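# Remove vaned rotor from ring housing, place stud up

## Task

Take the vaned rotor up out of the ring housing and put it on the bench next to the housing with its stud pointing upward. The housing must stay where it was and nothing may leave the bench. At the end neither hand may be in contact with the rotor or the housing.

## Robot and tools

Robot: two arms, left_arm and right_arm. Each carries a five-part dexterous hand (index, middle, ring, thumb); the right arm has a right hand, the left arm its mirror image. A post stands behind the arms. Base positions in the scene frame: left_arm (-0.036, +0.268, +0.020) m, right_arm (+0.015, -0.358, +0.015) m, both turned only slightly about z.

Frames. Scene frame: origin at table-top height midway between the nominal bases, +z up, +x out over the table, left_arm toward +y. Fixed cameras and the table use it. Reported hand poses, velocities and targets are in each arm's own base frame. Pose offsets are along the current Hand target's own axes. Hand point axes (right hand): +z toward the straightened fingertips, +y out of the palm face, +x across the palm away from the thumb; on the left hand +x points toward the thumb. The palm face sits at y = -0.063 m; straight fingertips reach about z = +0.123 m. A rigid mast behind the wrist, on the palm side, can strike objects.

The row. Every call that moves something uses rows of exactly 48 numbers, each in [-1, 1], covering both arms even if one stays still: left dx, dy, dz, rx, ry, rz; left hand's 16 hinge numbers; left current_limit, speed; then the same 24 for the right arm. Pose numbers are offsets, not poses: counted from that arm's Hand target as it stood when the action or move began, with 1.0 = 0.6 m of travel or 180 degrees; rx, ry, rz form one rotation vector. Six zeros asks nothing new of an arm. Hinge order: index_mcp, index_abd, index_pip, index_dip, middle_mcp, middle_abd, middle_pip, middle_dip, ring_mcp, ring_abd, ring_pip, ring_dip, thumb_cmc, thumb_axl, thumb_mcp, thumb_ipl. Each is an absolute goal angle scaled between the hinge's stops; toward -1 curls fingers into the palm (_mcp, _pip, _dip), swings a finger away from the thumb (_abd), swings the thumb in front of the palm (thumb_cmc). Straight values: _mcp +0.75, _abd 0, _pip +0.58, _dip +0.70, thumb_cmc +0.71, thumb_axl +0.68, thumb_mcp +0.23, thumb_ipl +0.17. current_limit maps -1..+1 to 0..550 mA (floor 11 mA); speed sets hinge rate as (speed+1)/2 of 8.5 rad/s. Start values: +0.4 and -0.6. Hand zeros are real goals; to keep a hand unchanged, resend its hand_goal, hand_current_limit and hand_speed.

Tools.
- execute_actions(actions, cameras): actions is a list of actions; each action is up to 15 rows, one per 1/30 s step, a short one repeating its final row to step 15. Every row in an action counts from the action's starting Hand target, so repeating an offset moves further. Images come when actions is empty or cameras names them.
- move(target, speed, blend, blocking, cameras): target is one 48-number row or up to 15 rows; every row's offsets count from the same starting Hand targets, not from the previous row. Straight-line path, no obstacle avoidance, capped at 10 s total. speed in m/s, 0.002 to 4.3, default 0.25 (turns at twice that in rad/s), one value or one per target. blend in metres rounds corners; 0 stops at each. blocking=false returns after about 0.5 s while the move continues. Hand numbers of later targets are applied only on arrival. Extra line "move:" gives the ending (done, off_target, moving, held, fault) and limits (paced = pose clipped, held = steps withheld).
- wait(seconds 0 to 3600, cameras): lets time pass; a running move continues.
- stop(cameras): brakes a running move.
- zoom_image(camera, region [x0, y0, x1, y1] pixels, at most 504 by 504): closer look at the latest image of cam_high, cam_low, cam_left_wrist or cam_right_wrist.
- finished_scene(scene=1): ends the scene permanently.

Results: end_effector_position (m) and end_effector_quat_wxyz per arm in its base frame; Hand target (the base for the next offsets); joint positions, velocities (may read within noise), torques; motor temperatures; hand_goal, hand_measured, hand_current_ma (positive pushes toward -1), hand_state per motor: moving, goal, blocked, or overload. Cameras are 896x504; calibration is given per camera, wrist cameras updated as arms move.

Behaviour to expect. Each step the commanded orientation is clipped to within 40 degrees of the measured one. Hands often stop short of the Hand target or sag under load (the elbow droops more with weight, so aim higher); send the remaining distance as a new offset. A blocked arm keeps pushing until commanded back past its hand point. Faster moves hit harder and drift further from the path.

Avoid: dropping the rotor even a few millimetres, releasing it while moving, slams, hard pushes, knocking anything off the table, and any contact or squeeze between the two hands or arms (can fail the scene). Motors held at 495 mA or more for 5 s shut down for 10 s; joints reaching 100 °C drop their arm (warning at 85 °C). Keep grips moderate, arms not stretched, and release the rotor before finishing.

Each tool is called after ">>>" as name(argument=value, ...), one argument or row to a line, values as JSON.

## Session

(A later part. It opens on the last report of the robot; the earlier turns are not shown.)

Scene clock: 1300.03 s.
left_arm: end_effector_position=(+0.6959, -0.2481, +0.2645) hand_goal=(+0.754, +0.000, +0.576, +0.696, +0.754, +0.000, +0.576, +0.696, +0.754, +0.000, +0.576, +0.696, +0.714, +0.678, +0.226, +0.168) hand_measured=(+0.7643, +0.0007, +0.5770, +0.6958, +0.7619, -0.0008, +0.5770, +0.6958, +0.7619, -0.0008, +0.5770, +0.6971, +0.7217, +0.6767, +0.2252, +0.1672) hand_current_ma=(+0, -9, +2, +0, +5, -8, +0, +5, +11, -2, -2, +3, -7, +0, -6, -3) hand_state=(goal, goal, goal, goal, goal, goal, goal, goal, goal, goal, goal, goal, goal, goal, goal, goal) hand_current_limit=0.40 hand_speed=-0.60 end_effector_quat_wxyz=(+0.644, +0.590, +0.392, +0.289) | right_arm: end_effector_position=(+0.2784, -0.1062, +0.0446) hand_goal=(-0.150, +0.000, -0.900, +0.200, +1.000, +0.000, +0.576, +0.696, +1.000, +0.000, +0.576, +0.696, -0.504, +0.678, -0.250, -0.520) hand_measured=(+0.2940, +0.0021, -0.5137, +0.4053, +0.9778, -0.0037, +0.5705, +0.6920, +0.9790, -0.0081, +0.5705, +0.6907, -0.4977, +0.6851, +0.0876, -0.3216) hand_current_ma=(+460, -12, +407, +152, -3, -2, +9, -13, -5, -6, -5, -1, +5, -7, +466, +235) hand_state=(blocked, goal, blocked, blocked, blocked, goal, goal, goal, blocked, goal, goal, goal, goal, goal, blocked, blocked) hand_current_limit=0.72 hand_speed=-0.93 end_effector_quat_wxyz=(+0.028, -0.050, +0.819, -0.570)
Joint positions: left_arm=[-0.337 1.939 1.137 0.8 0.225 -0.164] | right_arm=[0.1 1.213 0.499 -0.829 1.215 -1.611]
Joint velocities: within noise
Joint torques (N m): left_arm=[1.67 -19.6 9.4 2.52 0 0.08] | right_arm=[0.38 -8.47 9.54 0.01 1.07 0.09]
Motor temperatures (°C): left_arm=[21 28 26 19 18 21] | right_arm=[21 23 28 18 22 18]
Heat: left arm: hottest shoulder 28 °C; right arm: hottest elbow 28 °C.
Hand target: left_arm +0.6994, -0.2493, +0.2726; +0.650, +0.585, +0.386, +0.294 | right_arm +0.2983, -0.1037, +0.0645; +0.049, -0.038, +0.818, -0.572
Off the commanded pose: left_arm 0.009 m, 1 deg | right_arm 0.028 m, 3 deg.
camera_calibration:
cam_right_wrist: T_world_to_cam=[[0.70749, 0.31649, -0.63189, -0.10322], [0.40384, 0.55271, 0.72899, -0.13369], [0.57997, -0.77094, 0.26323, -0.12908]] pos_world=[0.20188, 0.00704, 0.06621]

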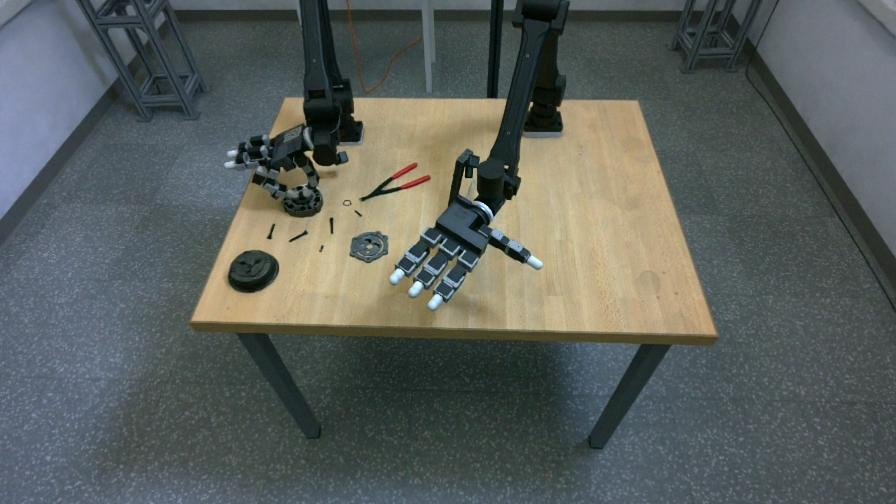

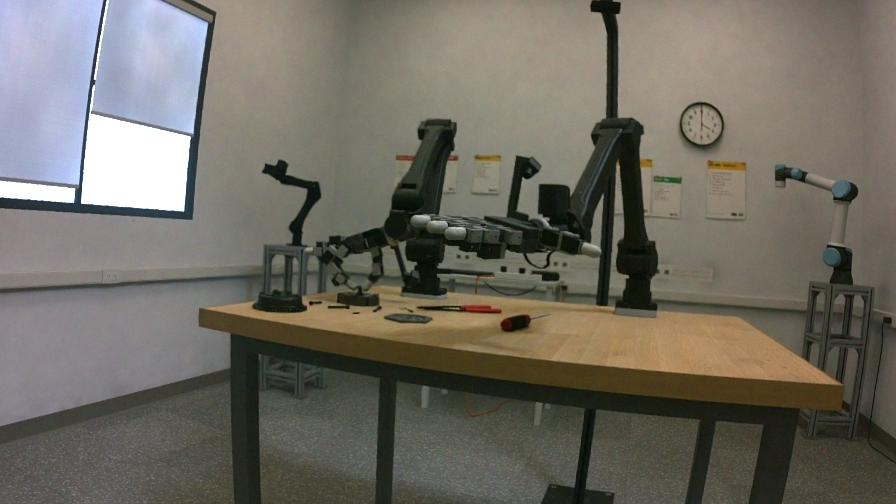

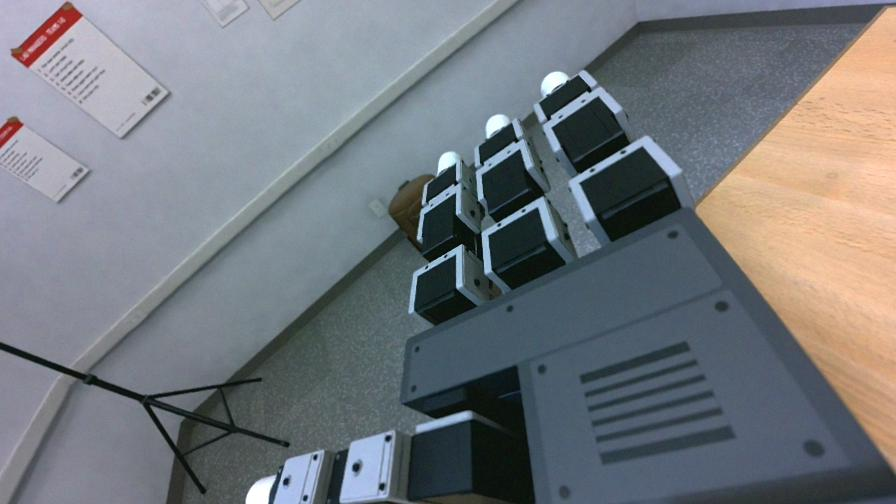

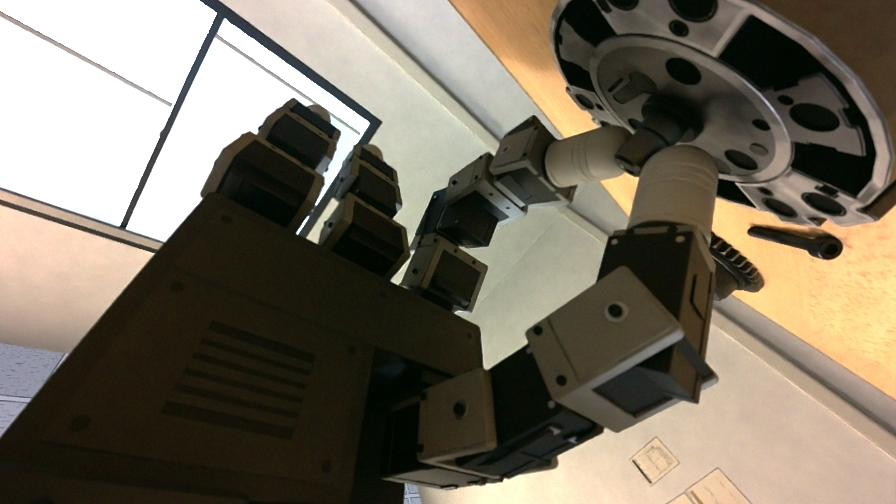

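>>> move(
  target=[
    [0,0,0,0,0,0,0.754,0,0.576,0.696,0.754,0,0.576,0.696,0.754,0,0.576,0.696,0.714,0.678,0.226,0.168,0.4,-0.6,0,0,0,0,0,0,0.43,0,-0.56,0.478,1,0,0.576,0.696,1,0,0.576,0.696,-0.491,0.678,0.21,-0.363,0.5,-0.85],
    [0,0,0,0,0,0,0.754,0,0.576,0.696,0.754,0,0.576,0.696,0.754,0,0.576,0.696,0.714,0.678,0.226,0.168,0.4,-0.6,0,-0.0625,-0.0227,0,0,0,0.43,0,-0.56,0.478,1,0,0.576,0.696,1,0,0.576,0.696,-0.491,0.678,0.21,-0.363,0.5,-0.8],
    [0,0,0,0,0,0,0.754,0,0.576,0.696,0.754,0,0.576,0.696,0.754,0,0.576,0.696,0.714,0.678,0.226,0.168,0.4,-0.6,0.029,0.004,-0.0123,-0.028,0.0039,-0.0107,0.688,0,-0.759,0.043,1,0,0.576,0.696,1,0,0.576,0.696,-0.471,0.678,0.358,-0.805,0.4,-0.7],
  ],
  cameras=["all"],
  speed=0.08,
)

>>> zoom_image(
  camera="cam_high",
  region=[270, 160, 340, 222],
)

>>> zoom_image(
  camera="cam_low",
  region=[310, 230, 410, 310],
)

Scene clock: 1392.73 s.
left_arm: end_effector_position=(+0.6959, -0.2481, +0.2645) hand_goal=(+0.754, +0.000, +0.576, +0.696, +0.754, +0.000, +0.576, +0.696, +0.754, +0.000, +0.576, +0.696, +0.714, +0.678, +0.226, +0.168) hand_measured=(+0.7631, +0.0007, +0.5770, +0.6958, +0.7619, -0.0008, +0.5770, +0.6958, +0.7619, -0.0008, +0.5757, +0.6958, +0.7217, +0.6777, +0.2252, +0.1681) hand_current_ma=(+6, -12, +1, -1, +10, -12, +4, +3, +9, -14, -12, +6, -1, -2, -5, -2) hand_state=(goal, goal, goal, goal, goal, goal, goal, goal, goal, goal, goal, goal, goal, goal, goal, goal) hand_current_limit=0.40 hand_speed=-0.60 end_effector_quat_wxyz=(+0.644, +0.590, +0.392, +0.289) | right_arm: end_effector_position=(+0.2797, -0.0965, +0.0659) hand_goal=(+0.688, +0.000, -0.758, +0.044, +1.000, +0.000, +0.576, +0.696, +1.000, +0.000, +0.576, +0.696, -0.470, +0.678, +0.358, -0.804) hand_measured=(+0.6594, +0.0021, -0.7472, +0.0498, +0.9778, -0.0037, +0.5705, +0.6894, +0.9778, -0.0066, +0.5705, +0.6907, -0.4826, +0.6809, +0.3499, -0.7980) hand_current_ma=(-13, +0, +0, -3, -7, -4, +16, -6, +2, -11, -1, +1, -1, -9, -19, +13) hand_state=(blocked, goal, goal, goal, blocked, goal, goal, goal, blocked, goal, goal, goal, goal, goal, goal, goal) hand_current_limit=0.40 hand_speed=-0.70 end_effector_quat_wxyz=(+0.036, -0.048, +0.842, -0.537)
Joint positions: left_arm=[-0.337 1.939 1.137 0.8 0.225 -0.164] | right_arm=[0.09 1.122 0.535 -0.909 1.135 -1.643]
Joint torques (N m): left_arm=[1.55 -19.49 9.43 2.45 -0.01 0.08] | right_arm=[-0.44 -5.66 6.8 0.99 0.77 -0.02]
Heat: left arm: hottest shoulder 28 °C; right arm: hottest elbow 28 °C.
Hand target: left_arm +0.6994, -0.2493, +0.2726; +0.650, +0.585, +0.386, +0.294 | right_arm +0.2801, -0.0980, +0.0641; +0.033, -0.050, +0.842, -0.536
Off the commanded pose: left_arm 0.009 m, 1 deg | right_arm 0.002 m, 0 deg.
move: done; target 2's new numbers were sent with right_arm's hand 0.024 m and 2 deg from that target
cam_right_wrist: T_world_to_cam=[[0.71155, 0.37143, -0.59644, -0.09199], [0.39241, 0.49408, 0.77582, -0.1607], [0.58285, -0.78609, 0.20581, -0.12657]] pos_world=[0.20229, 0.01407, 0.09586]

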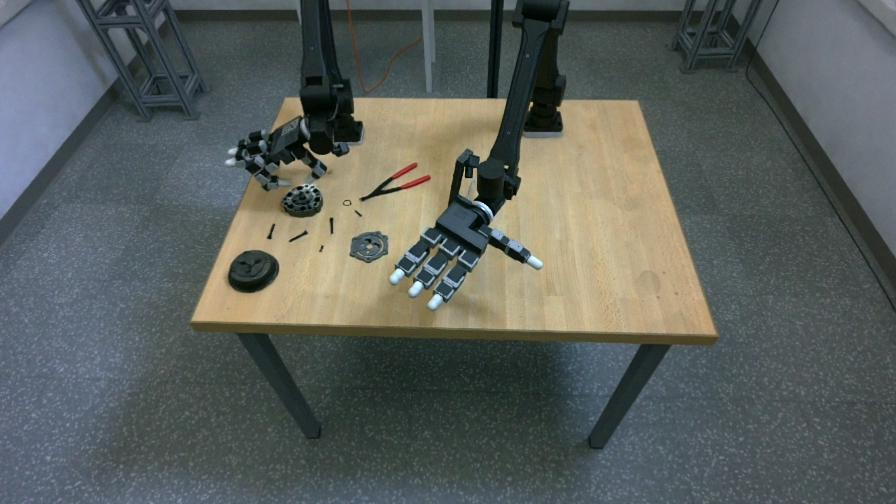

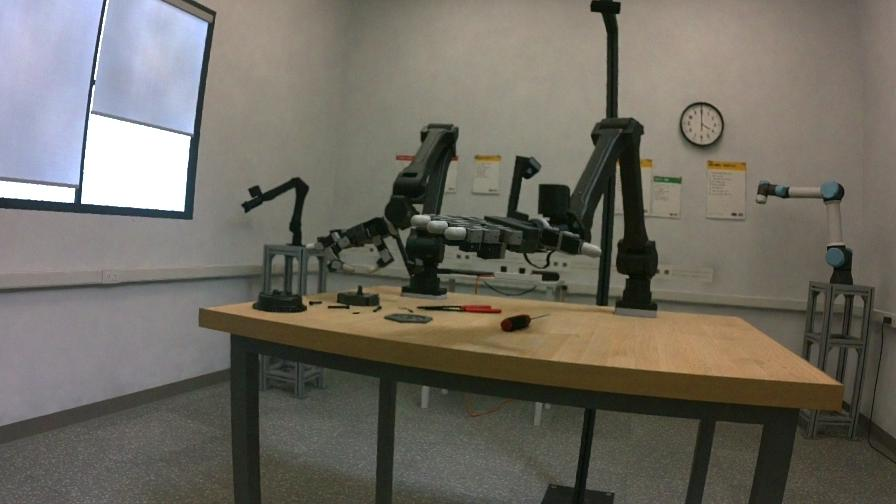

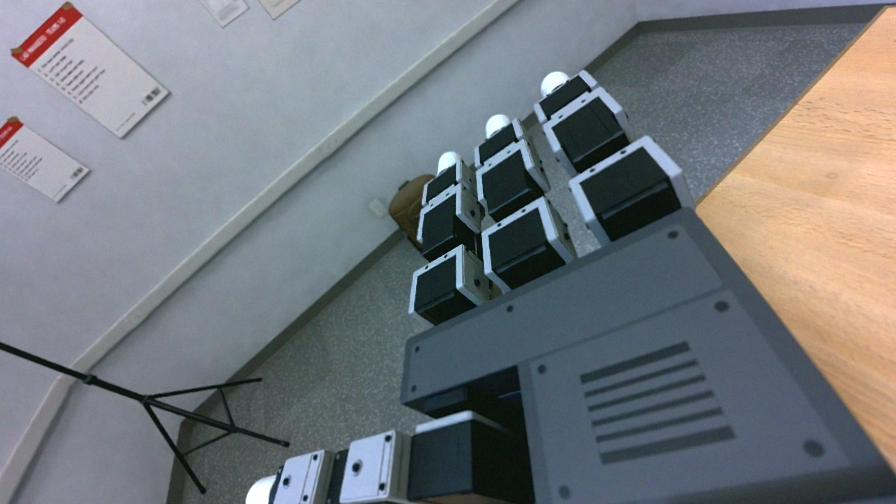

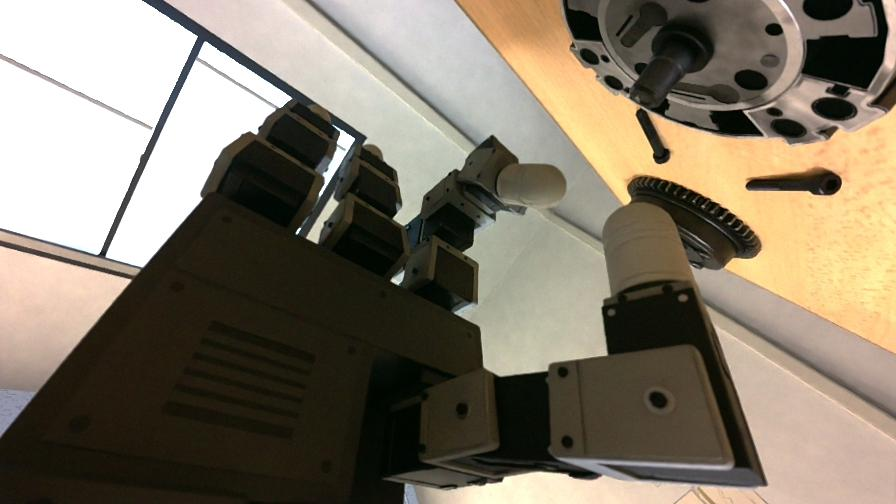

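Scaled by 7.200 from the camera's image (finer frame: 1280x720).

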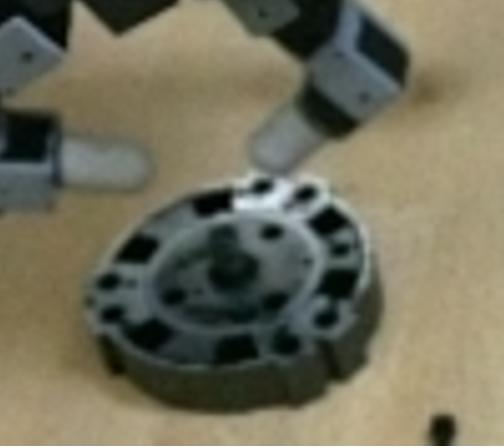

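Scaled by 5.040 from the camera's image (finer frame: 1280x720).

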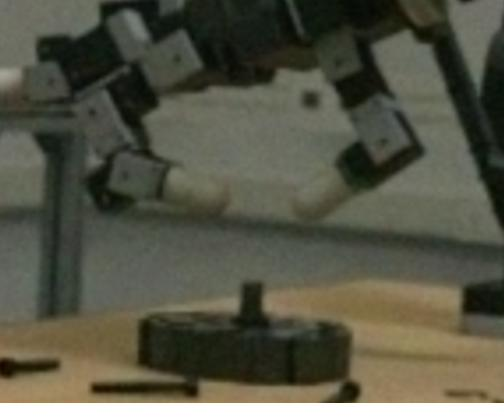

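>>> move(
  target=[0,0,0,0,0,0,0.754,0,0.576,0.696,0.754,0,0.576,0.696,0.754,0,0.576,0.696,0.714,0.678,0.226,0.168,0.4,-0.6,0.0028,0.0447,0.0228,0,0,0,0.7,0,-0.759,0.043,1,0,0.576,0.696,1,0,0.576,0.696,-0.471,0.678,0.358,-0.805,0.4,-0.7],
  cameras=["cam_high","cam_low","cam_right_wrist"],
  speed=0.08,
)

>>> zoom_image(
  camera="cam_high",
  region=[270, 160, 340, 222],
)

>>> zoom_image(
  camera="cam_low",
  region=[320, 250, 400, 314],
)

>>> zoom_image(
  camera="cam_right_wrist",
  region=[500, 0, 896, 240],
)

Scene clock: 1438.67 s.
left_arm: end_effector_position=(+0.6959, -0.2481, +0.2645) hand_goal=(+0.754, +0.000, +0.576, +0.696, +0.754, +0.000, +0.576, +0.696, +0.754, +0.000, +0.576, +0.696, +0.714, +0.678, +0.226, +0.168) hand_measured=(+0.7631, +0.0007, +0.5770, +0.6958, +0.7619, +0.0007, +0.5770, +0.6958, +0.7619, +0.0007, +0.5770, +0.6958, +0.7217, +0.6767, +0.2262, +0.1672) hand_current_ma=(-1, -7, +0, +4, +6, -11, -1, +1, +9, -6, -3, +10, -1, +3, -4, -4) hand_state=(goal, goal, goal, goal, goal, goal, goal, goal, goal, goal, goal, goal, goal, goal, goal, goal) hand_current_limit=0.40 hand_speed=-0.60 end_effector_quat_wxyz=(+0.644, +0.590, +0.392, +0.289) | right_arm: end_effector_position=(+0.2789, -0.0976, +0.0361) hand_goal=(+0.700, +0.000, -0.758, +0.044, +1.000, +0.000, +0.576, +0.696, +1.000, +0.000, +0.576, +0.696, -0.470, +0.678, +0.358, -0.804) hand_measured=(+0.6654, +0.0021, -0.7485, +0.0511, +0.9778, -0.0037, +0.5705, +0.6907, +0.9778, -0.0066, +0.5705, +0.6907, -0.4813, +0.6820, +0.3499, -0.7980) hand_current_ma=(-14, -3, -3, -4, -1, -3, +4, -11, -2, -12, +4, -1, -3, -10, -6, +12) hand_state=(blocked, goal, goal, goal, blocked, goal, goal, goal, blocked, goal, goal, goal, goal, goal, goal, goal) hand_current_limit=0.40 hand_speed=-0.70 end_effector_quat_wxyz=(+0.037, -0.048, +0.842, -0.537)
Joint positions: left_arm=[-0.337 1.939 1.137 0.8 0.225 -0.164] | right_arm=[0.086 1.189 0.484 -0.781 1.134 -1.653]
Joint torques (N m): left_arm=[2.02 -19.49 9.4 2.58 0 0.08] | right_arm=[-0.5 -5.95 6.22 0.99 0.77 -0.03]
Heat: left arm: hottest shoulder 28 °C; right arm: hottest elbow 27 °C.
Hand target: left_arm +0.6994, -0.2493, +0.2726; +0.650, +0.585, +0.386, +0.294 | right_arm +0.2785, -0.0992, +0.0340; +0.033, -0.050, +0.842, -0.536
Off the commanded pose: left_arm 0.009 m, 1 deg | right_arm 0.003 m, 1 deg.
move: done
cam_right_wrist: T_world_to_cam=[[0.71256, 0.37156, -0.59515, -0.10906], [0.39111, 0.49389, 0.7766, -0.1364], [0.58249, -0.78614, 0.20661, -0.12074]] pos_world=[0.20139, 0.01297, 0.06596]

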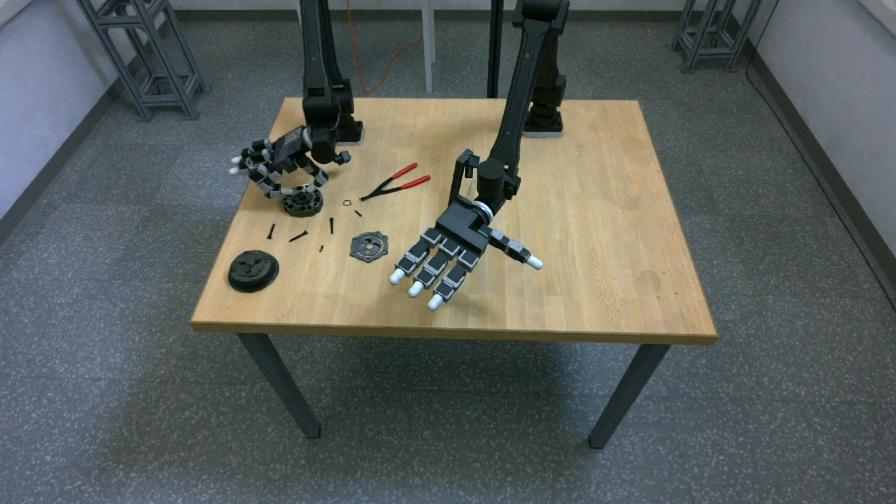

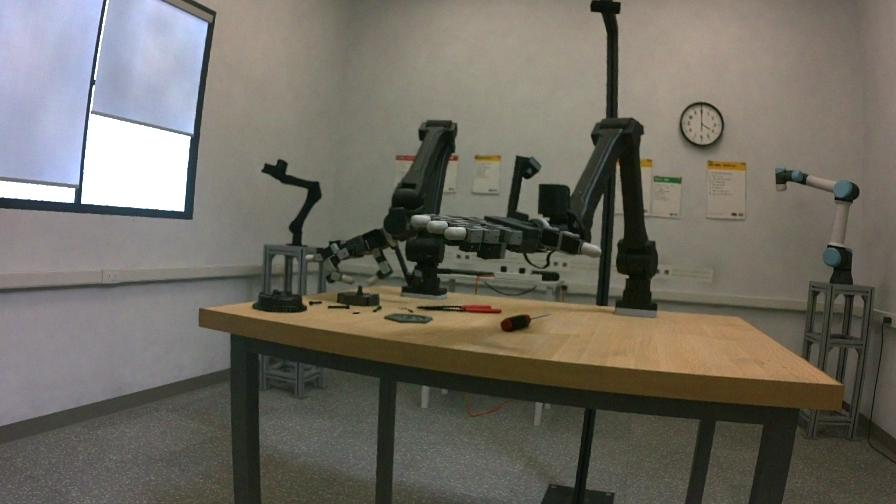

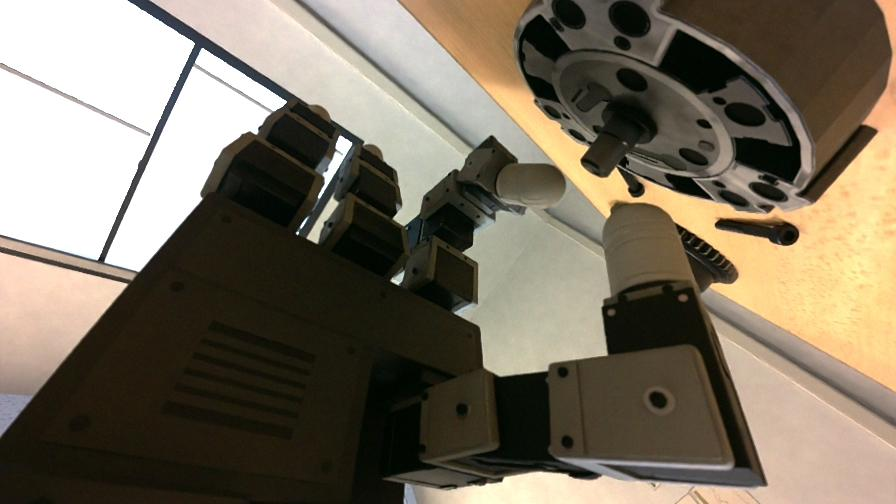

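Scaled by 7.200 from the camera's image (finer frame: 1280x720).

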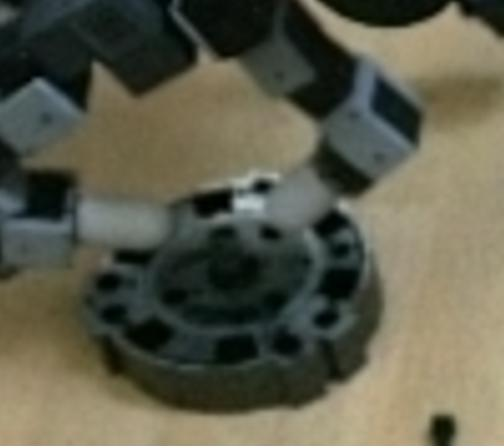

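Scaled by 6.300 from the camera's image (finer frame: 1280x720).

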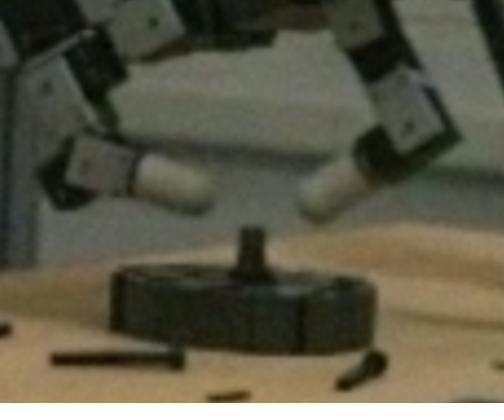

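Scaled by 1.273 from the camera's image (finer frame: 1280x720).

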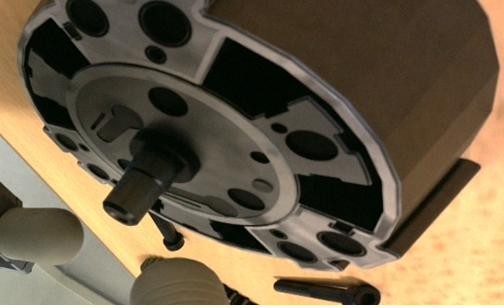

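>>> move(
  target=[
    [0,0,0,0,0,0,0.754,0,0.576,0.696,0.754,0,0.576,0.696,0.754,0,0.576,0.696,0.714,0.678,0.226,0.168,0.4,-0.6,0.004,0.0302,0.0163,0,0,0,0.71,0,-0.759,0.043,1,0,0.576,0.696,1,0,0.576,0.696,-0.471,0.678,0.358,-0.805,0.4,-0.7],
    [0,0,0,0,0,0,0.754,0,0.576,0.696,0.754,0,0.576,0.696,0.754,0,0.576,0.696,0.714,0.678,0.226,0.168,0.4,-0.6,0.004,0.0302,0.0163,0,0,0,0.605,0,-0.739,0.043,1,0,0.576,0.696,1,0,0.576,0.696,-0.471,0.678,0.29,-0.779,0.2,-0.85],
  ],
  cameras=["cam_high","cam_low","cam_right_wrist"],
  speed=0.06,
)

>>> zoom_image(
  camera="cam_high",
  region=[270, 160, 340, 222],
)

>>> zoom_image(
  camera="cam_low",
  region=[320, 250, 400, 314],
)

>>> zoom_image(
  camera="cam_right_wrist",
  region=[450, 50, 750, 270],
)

Scene clock: 1489.17 s.
left_arm: end_effector_position=(+0.6959, -0.2481, +0.2645) hand_goal=(+0.754, +0.000, +0.576, +0.696, +0.754, +0.000, +0.576, +0.696, +0.754, +0.000, +0.576, +0.696, +0.714, +0.678, +0.226, +0.168) hand_measured=(+0.7631, -0.0008, +0.5757, +0.6958, +0.7619, -0.0008, +0.5770, +0.6958, +0.7619, -0.0008, +0.5757, +0.6958, +0.7217, +0.6767, +0.2262, +0.1681) hand_current_ma=(-1, -10, +1, -2, +10, -11, -1, +3, +6, -7, -6, +10, -3, +1, -12, -4) hand_state=(goal, goal, goal, goal, goal, goal, goal, goal, goal, goal, goal, goal, goal, goal, goal, goal) hand_current_limit=0.40 hand_speed=-0.60 end_effector_quat_wxyz=(+0.644, +0.590, +0.392, +0.289) | right_arm: end_effector_position=(+0.2771, -0.0991, +0.0157) hand_goal=(+0.606, +0.000, -0.738, +0.044, +1.000, +0.000, +0.576, +0.696, +1.000, +0.000, +0.576, +0.696, -0.470, +0.678, +0.290, -0.778) hand_measured=(+0.5955, +0.0021, -0.7395, +0.0498, +0.9778, -0.0037, +0.5705, +0.6907, +0.9790, -0.0081, +0.5705, +0.6907, -0.4813, +0.6820, +0.2915, -0.7799) hand_current_ma=(+2, -11, -5, -9, +2, +3, +11, -12, +2, -8, -8, +10, -1, -5, -9, +2) hand_state=(goal, goal, goal, goal, blocked, goal, goal, goal, blocked, goal, goal, goal, goal, goal, goal, goal) hand_current_limit=0.20 hand_speed=-0.85 end_effector_quat_wxyz=(+0.037, -0.048, +0.842, -0.537)
Joint positions: left_arm=[-0.337 1.939 1.137 0.8 0.225 -0.164] | right_arm=[0.08 1.24 0.45 -0.683 1.134 -1.666]
Joint torques (N m): left_arm=[1.73 -19.66 9.4 2.48 -0.01 0.11] | right_arm=[-0.44 -6.18 5.75 1.02 0.76 -0.02]
Heat: left arm: hottest shoulder 28 °C; right arm: hottest elbow 26 °C.
Hand target: left_arm +0.6994, -0.2493, +0.2726; +0.650, +0.585, +0.386, +0.294 | right_arm +0.2764, -0.1008, +0.0134; +0.033, -0.050, +0.842, -0.536
Off the commanded pose: left_arm 0.009 m, 1 deg | right_arm 0.003 m, 1 deg.
move: done
cam_right_wrist: T_world_to_cam=[[0.71266, 0.37139, -0.59514, -0.11938], [0.39107, 0.49399, 0.77655, -0.1191], [0.5824, -0.78616, 0.20681, -0.11664]] pos_world=[0.19959, 0.01147, 0.04556]

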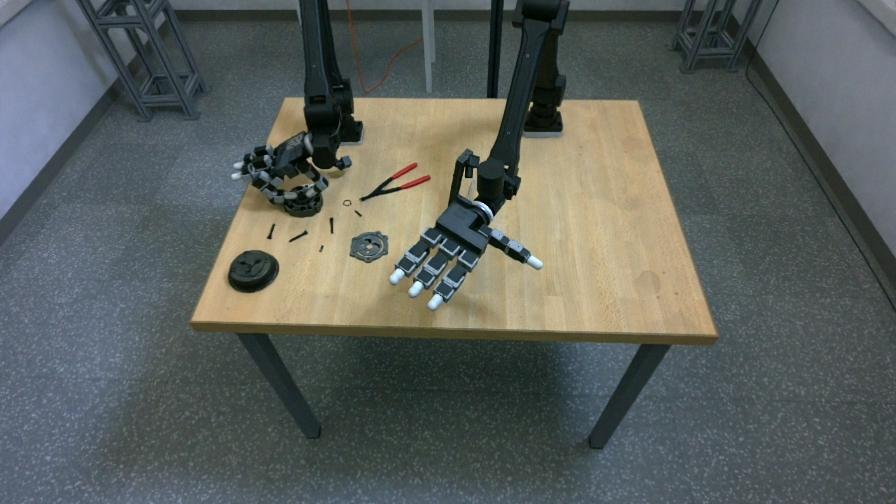

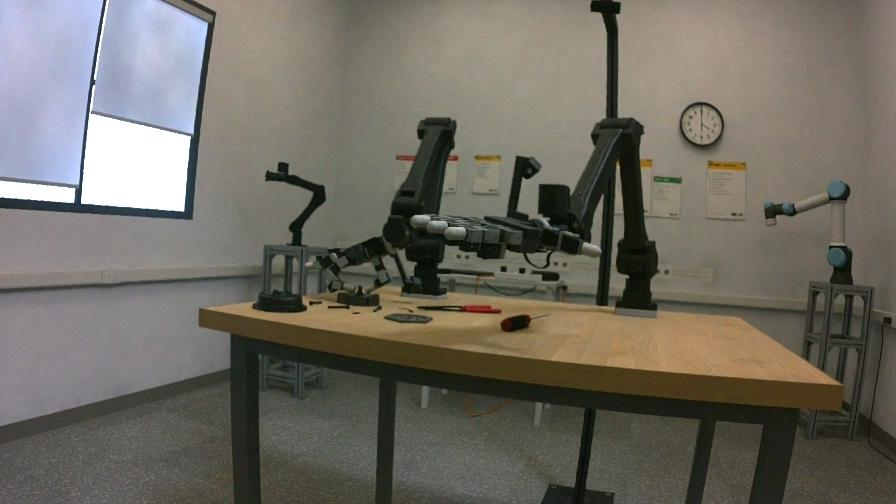

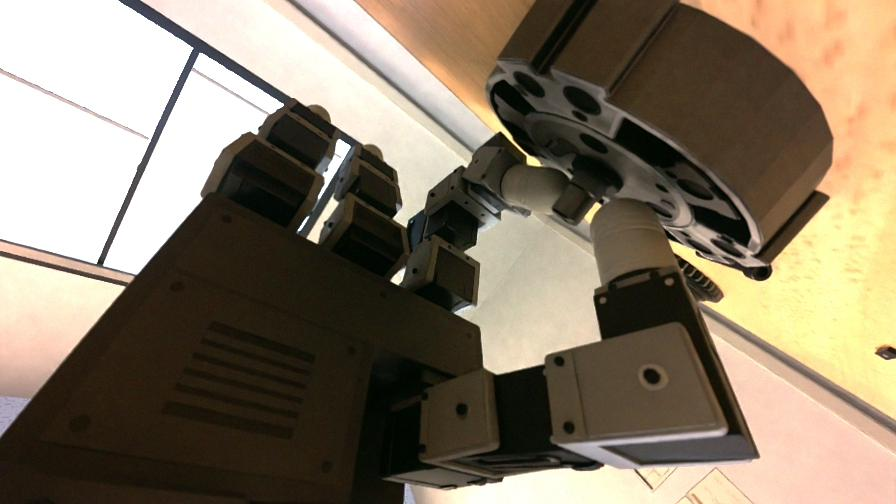

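Scaled by 7.200 from the camera's image (finer frame: 1280x720).

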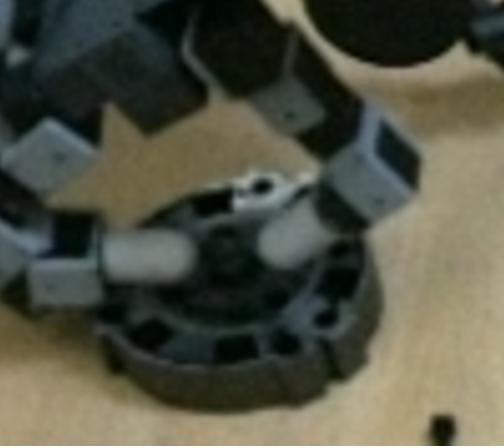

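Scaled by 6.300 from the camera's image (finer frame: 1280x720).

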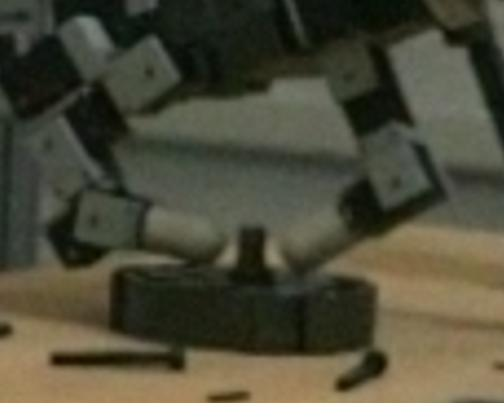

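Scaled by 1.680 from the camera's image (finer frame: 1280x720).

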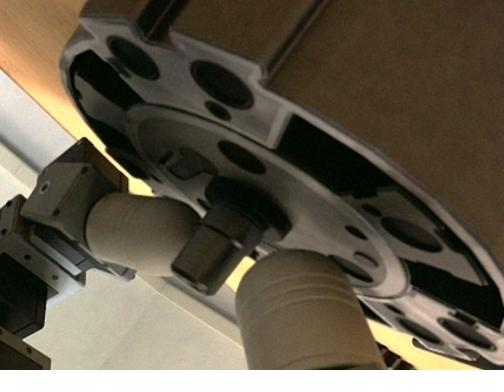

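>>> move(
  target=[
    [0,0,0,0,0,0,0.754,0,0.576,0.696,0.754,0,0.576,0.696,0.754,0,0.576,0.696,0.714,0.678,0.226,0.168,0.4,-0.6,0.0025,-0.0377,-0.018,0,0,0,0.66,0,-0.74,0.043,1,0,0.576,0.696,1,0,0.576,0.696,-0.51,0.678,0.358,-0.805,0.4,-0.7],
    [0,0,0,0,0,0,0.754,0,0.576,0.696,0.754,0,0.576,0.696,0.754,0,0.576,0.696,0.714,0.678,0.226,0.168,0.4,-0.6,0.0025,0.0031,0.001,0,0,0,0.589,0,-0.705,0.043,1,0,0.576,0.696,1,0,0.576,0.696,-0.51,0.678,0.29,-0.779,0.2,-0.85],
  ],
  cameras=["cam_high","cam_low","cam_right_wrist"],
  speed=0.06,
)

>>> zoom_image(
  camera="cam_high",
  region=[270, 160, 340, 222],
)

>>> zoom_image(
  camera="cam_low",
  region=[320, 250, 400, 314],
)

>>> zoom_image(
  camera="cam_right_wrist",
  region=[450, 50, 750, 270],
)

Scene clock: 1559.23 s.
left_arm: end_effector_position=(+0.6959, -0.2481, +0.2645) hand_goal=(+0.754, +0.000, +0.576, +0.696, +0.754, +0.000, +0.576, +0.696, +0.754, +0.000, +0.576, +0.696, +0.714, +0.678, +0.226, +0.168) hand_measured=(+0.7631, +0.0007, +0.5757, +0.6958, +0.7619, +0.0007, +0.5770, +0.6958, +0.7619, +0.0007, +0.5770, +0.6971, +0.7217, +0.6777, +0.2252, +0.1672) hand_current_ma=(+4, -10, -3, -1, +13, -10, +2, +5, +6, -13, -6, +8, -1, +1, -9, -1) hand_state=(goal, goal, goal, goal, goal, goal, goal, goal, goal, goal, goal, goal, goal, goal, goal, goal) hand_current_limit=0.40 hand_speed=-0.60 end_effector_quat_wxyz=(+0.644, +0.590, +0.392, +0.289) | right_arm: end_effector_position=(+0.2750, -0.0995, +0.0138) hand_goal=(+0.590, +0.000, -0.704, +0.044, +1.000, +0.000, +0.576, +0.696, +1.000, +0.000, +0.576, +0.696, -0.510, +0.678, +0.290, -0.778) hand_measured=(+0.5798, +0.0021, -0.7113, +0.0460, +0.9778, -0.0037, +0.5705, +0.6907, +0.9778, -0.0066, +0.5705, +0.6907, -0.5102, +0.6809, +0.2915, -0.7809) hand_current_ma=(-2, -11, -10, -6, -4, -7, +7, -4, +4, -7, -3, +9, -3, -10, -7, +6) hand_state=(goal, goal, goal, goal, blocked, goal, goal, goal, blocked, goal, goal, goal, goal, goal, goal, goal) hand_current_limit=0.20 hand_speed=-0.85 end_effector_quat_wxyz=(+0.035, -0.049, +0.842, -0.537)
Joint positions: left_arm=[-0.337 1.939 1.137 0.8 0.225 -0.164] | right_arm=[0.079 1.241 0.444 -0.676 1.133 -1.671]
Joint torques (N m): left_arm=[1.32 -19.55 9.42 2.48 0 0.09] | right_arm=[-0.26 -6.07 5.74 1.02 0.78 0.04]
Heat: left arm: hottest shoulder 28 °C; right arm: hottest elbow 25 °C.
Hand target: left_arm +0.6994, -0.2493, +0.2726; +0.650, +0.585, +0.386, +0.294 | right_arm +0.2749, -0.1006, +0.0116; +0.033, -0.050, +0.842, -0.536
Off the commanded pose: left_arm 0.009 m, 1 deg | right_arm 0.003 m, 0 deg.
move: done
cam_right_wrist: T_world_to_cam=[[0.70987, 0.37196, -0.5981, -0.11802], [0.39383, 0.49441, 0.7749, -0.11731], [0.58394, -0.78563, 0.20448, -0.11561]] pos_world=[0.19749, 0.01107, 0.04396]

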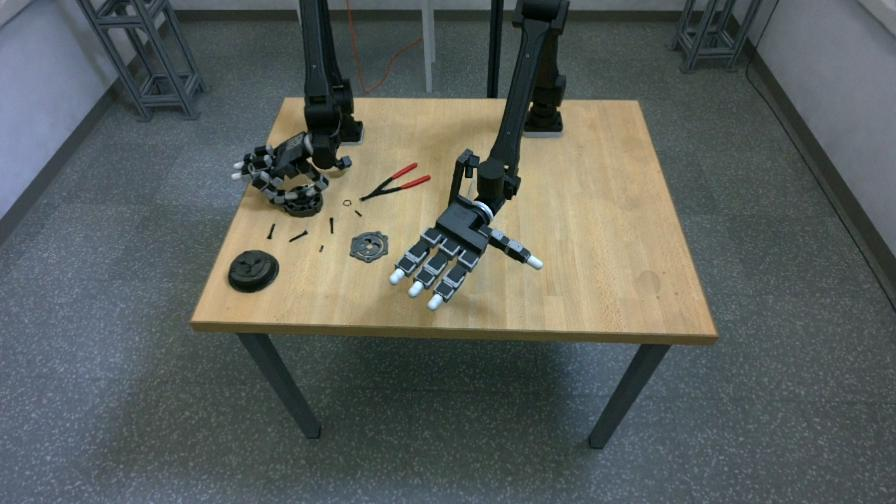

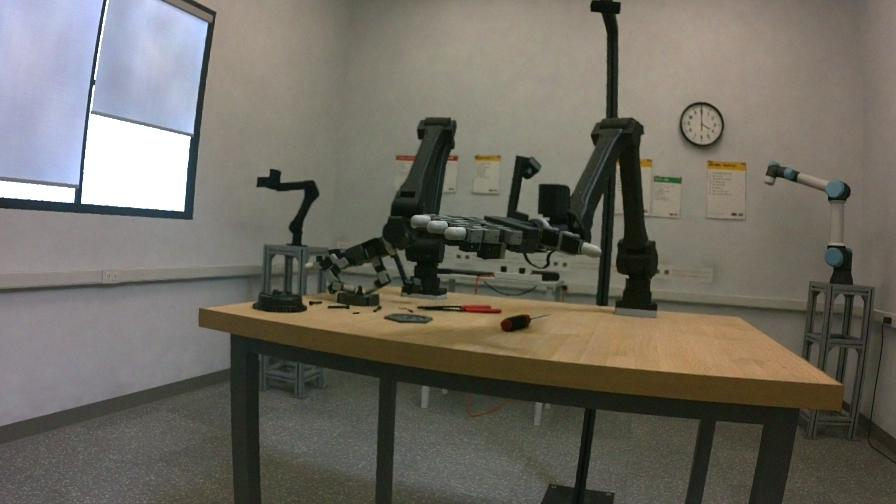

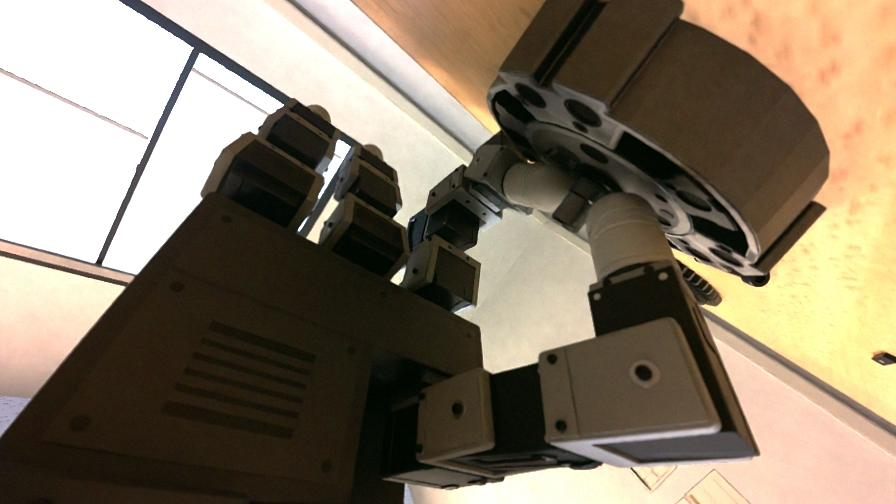

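Scaled by 7.200 from the camera's image (finer frame: 1280x720).

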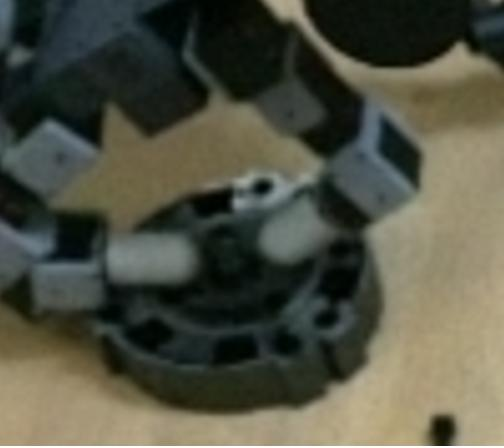

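Scaled by 6.300 from the camera's image (finer frame: 1280x720).

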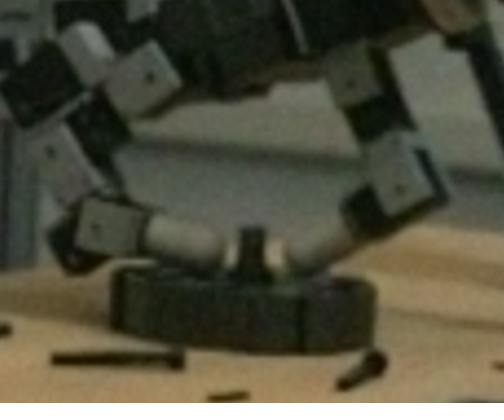

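Scaled by 1.680 from the camera's image (finer frame: 1280x720).

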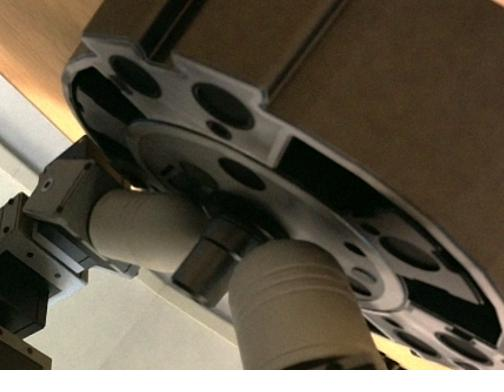

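>>> move(
  target=[0,0,0,0,0,0,0.754,0,0.576,0.696,0.754,0,0.576,0.696,0.754,0,0.576,0.696,0.714,0.678,0.226,0.168,0.4,-0.6,0,0,0,0,0,0,0.42,0,-0.72,0.0,1,0,0.576,0.696,1,0,0.576,0.696,-0.51,0.678,0.10,-0.80,0.1,-0.88],
  cameras=["cam_high","cam_low","cam_right_wrist"],
  speed=0.06,
)

>>> zoom_image(
  camera="cam_low",
  region=[320, 250, 400, 314],
)

>>> zoom_image(
  camera="cam_right_wrist",
  region=[450, 50, 750, 270],
)

Scene clock: 1581.53 s.
left_arm: end_effector_position=(+0.6959, -0.2481, +0.2645) hand_goal=(+0.754, +0.000, +0.576, +0.696, +0.754, +0.000, +0.576, +0.696, +0.754, +0.000, +0.576, +0.696, +0.714, +0.678, +0.226, +0.168) hand_measured=(+0.7631, +0.0007, +0.5770, +0.6945, +0.7619, -0.0008, +0.5770, +0.6971, +0.7619, +0.0007, +0.5770, +0.6958, +0.7217, +0.6777, +0.2252, +0.1672) hand_current_ma=(+9, -10, +1, +1, +9, -9, -1, +4, +8, -6, -8, +4, -6, +2, -10, -4) hand_state=(goal, goal, goal, goal, goal, goal, goal, goal, goal, goal, goal, goal, goal, goal, goal, goal) hand_current_limit=0.40 hand_speed=-0.60 end_effector_quat_wxyz=(+0.644, +0.590, +0.392, +0.289) | right_arm: end_effector_position=(+0.2750, -0.0995, +0.0136) hand_goal=(+0.420, +0.000, -0.720, +0.000, +1.000, +0.000, +0.576, +0.696, +1.000, +0.000, +0.576, +0.696, -0.510, +0.678, +0.100, -0.800) hand_measured=(+0.5183, -0.0008, -0.6985, +0.0027, +0.9778, -0.0037, +0.5693, +0.6907, +0.9778, -0.0066, +0.5693, +0.6907, -0.5102, +0.6820, +0.2331, -0.7885) hand_current_ma=(+44, -13, -8, -7, -3, -6, +11, -13, -6, -18, -8, +0, +7, -12, +105, +8) hand_state=(blocked, goal, blocked, goal, blocked, goal, goal, goal, blocked, goal, goal, goal, goal, goal, moving, goal) hand_current_limit=0.10 hand_speed=-0.88 end_effector_quat_wxyz=(+0.035, -0.049, +0.842, -0.536)
Joint positions: left_arm=[-0.337 1.939 1.137 0.8 0.225 -0.164] | right_arm=[0.079 1.241 0.444 -0.676 1.133 -1.671]
Joint torques (N m): left_arm=[1.73 -19.49 9.37 2.56 0.01 0.09] | right_arm=[-0.44 -6.07 5.74 1.01 0.78 0.04]
Heat: left arm: hottest shoulder 28 °C; right arm: hottest elbow 25 °C.
Hand target: left_arm +0.6994, -0.2493, +0.2726; +0.650, +0.585, +0.386, +0.294 | right_arm +0.2749, -0.1006, +0.0115; +0.033, -0.050, +0.842, -0.536
Off the commanded pose: left_arm 0.009 m, 1 deg | right_arm 0.002 m, 0 deg.
move: done
cam_right_wrist: T_world_to_cam=[[0.7096, 0.37219, -0.59828, -0.11802], [0.39412, 0.49418, 0.77489, -0.11729], [0.58406, -0.78566, 0.20399, -0.11559]] pos_world=[0.19749, 0.01107, 0.04386]

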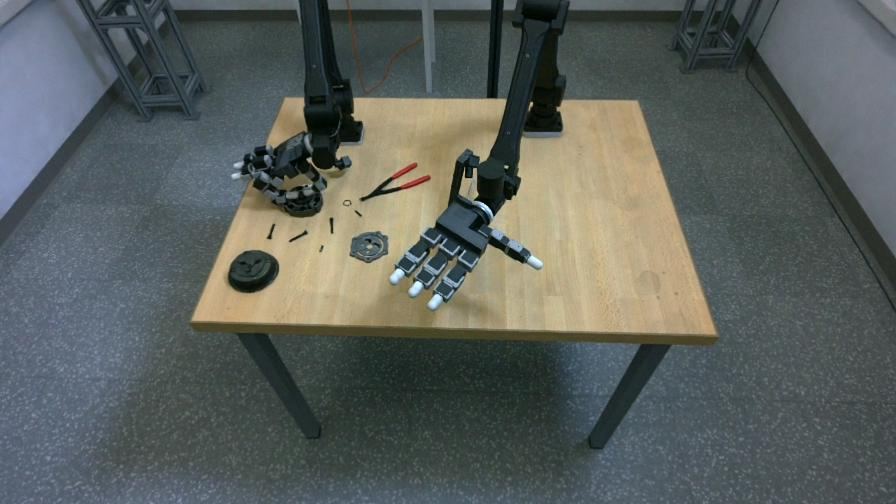

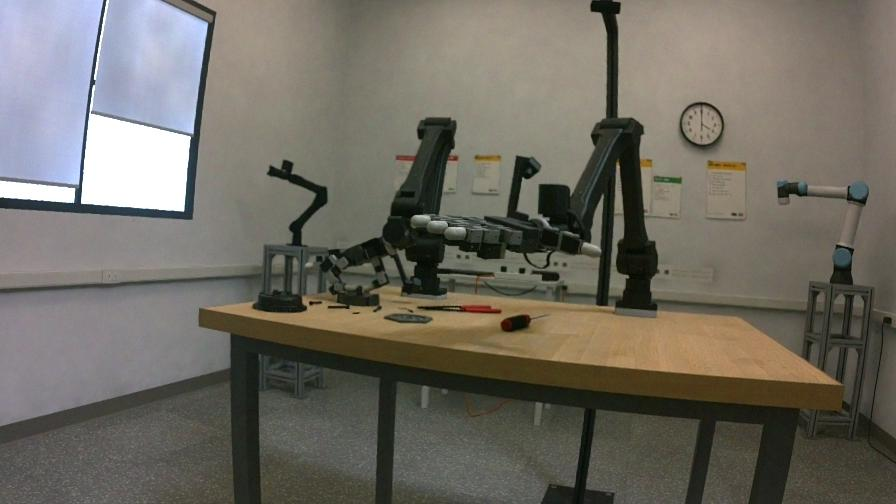

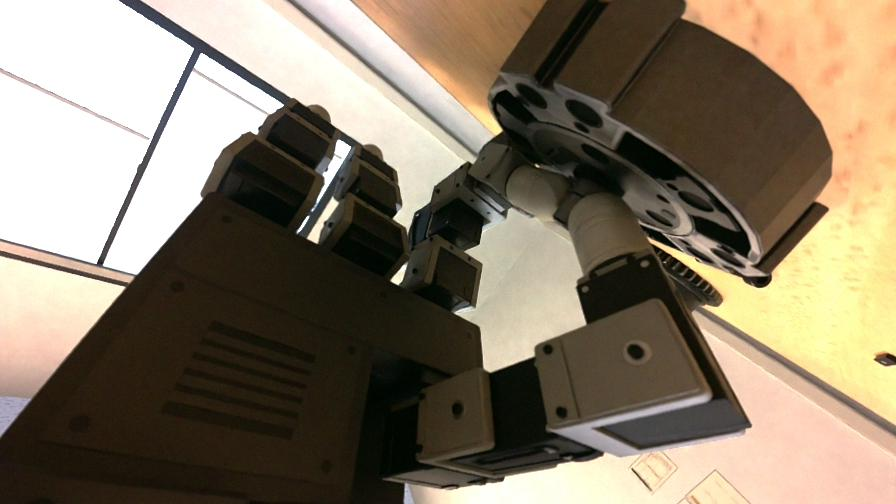

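Scaled by 6.300 from the camera's image (finer frame: 1280x720).

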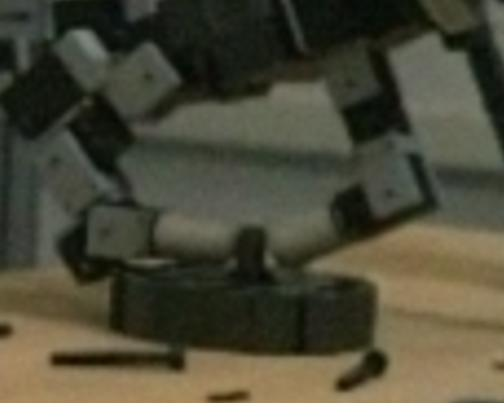

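Scaled by 1.680 from the camera's image (finer frame: 1280x720).

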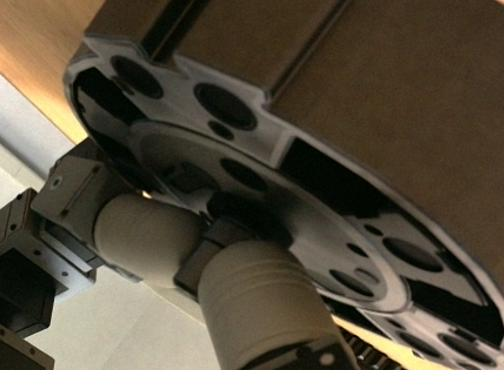

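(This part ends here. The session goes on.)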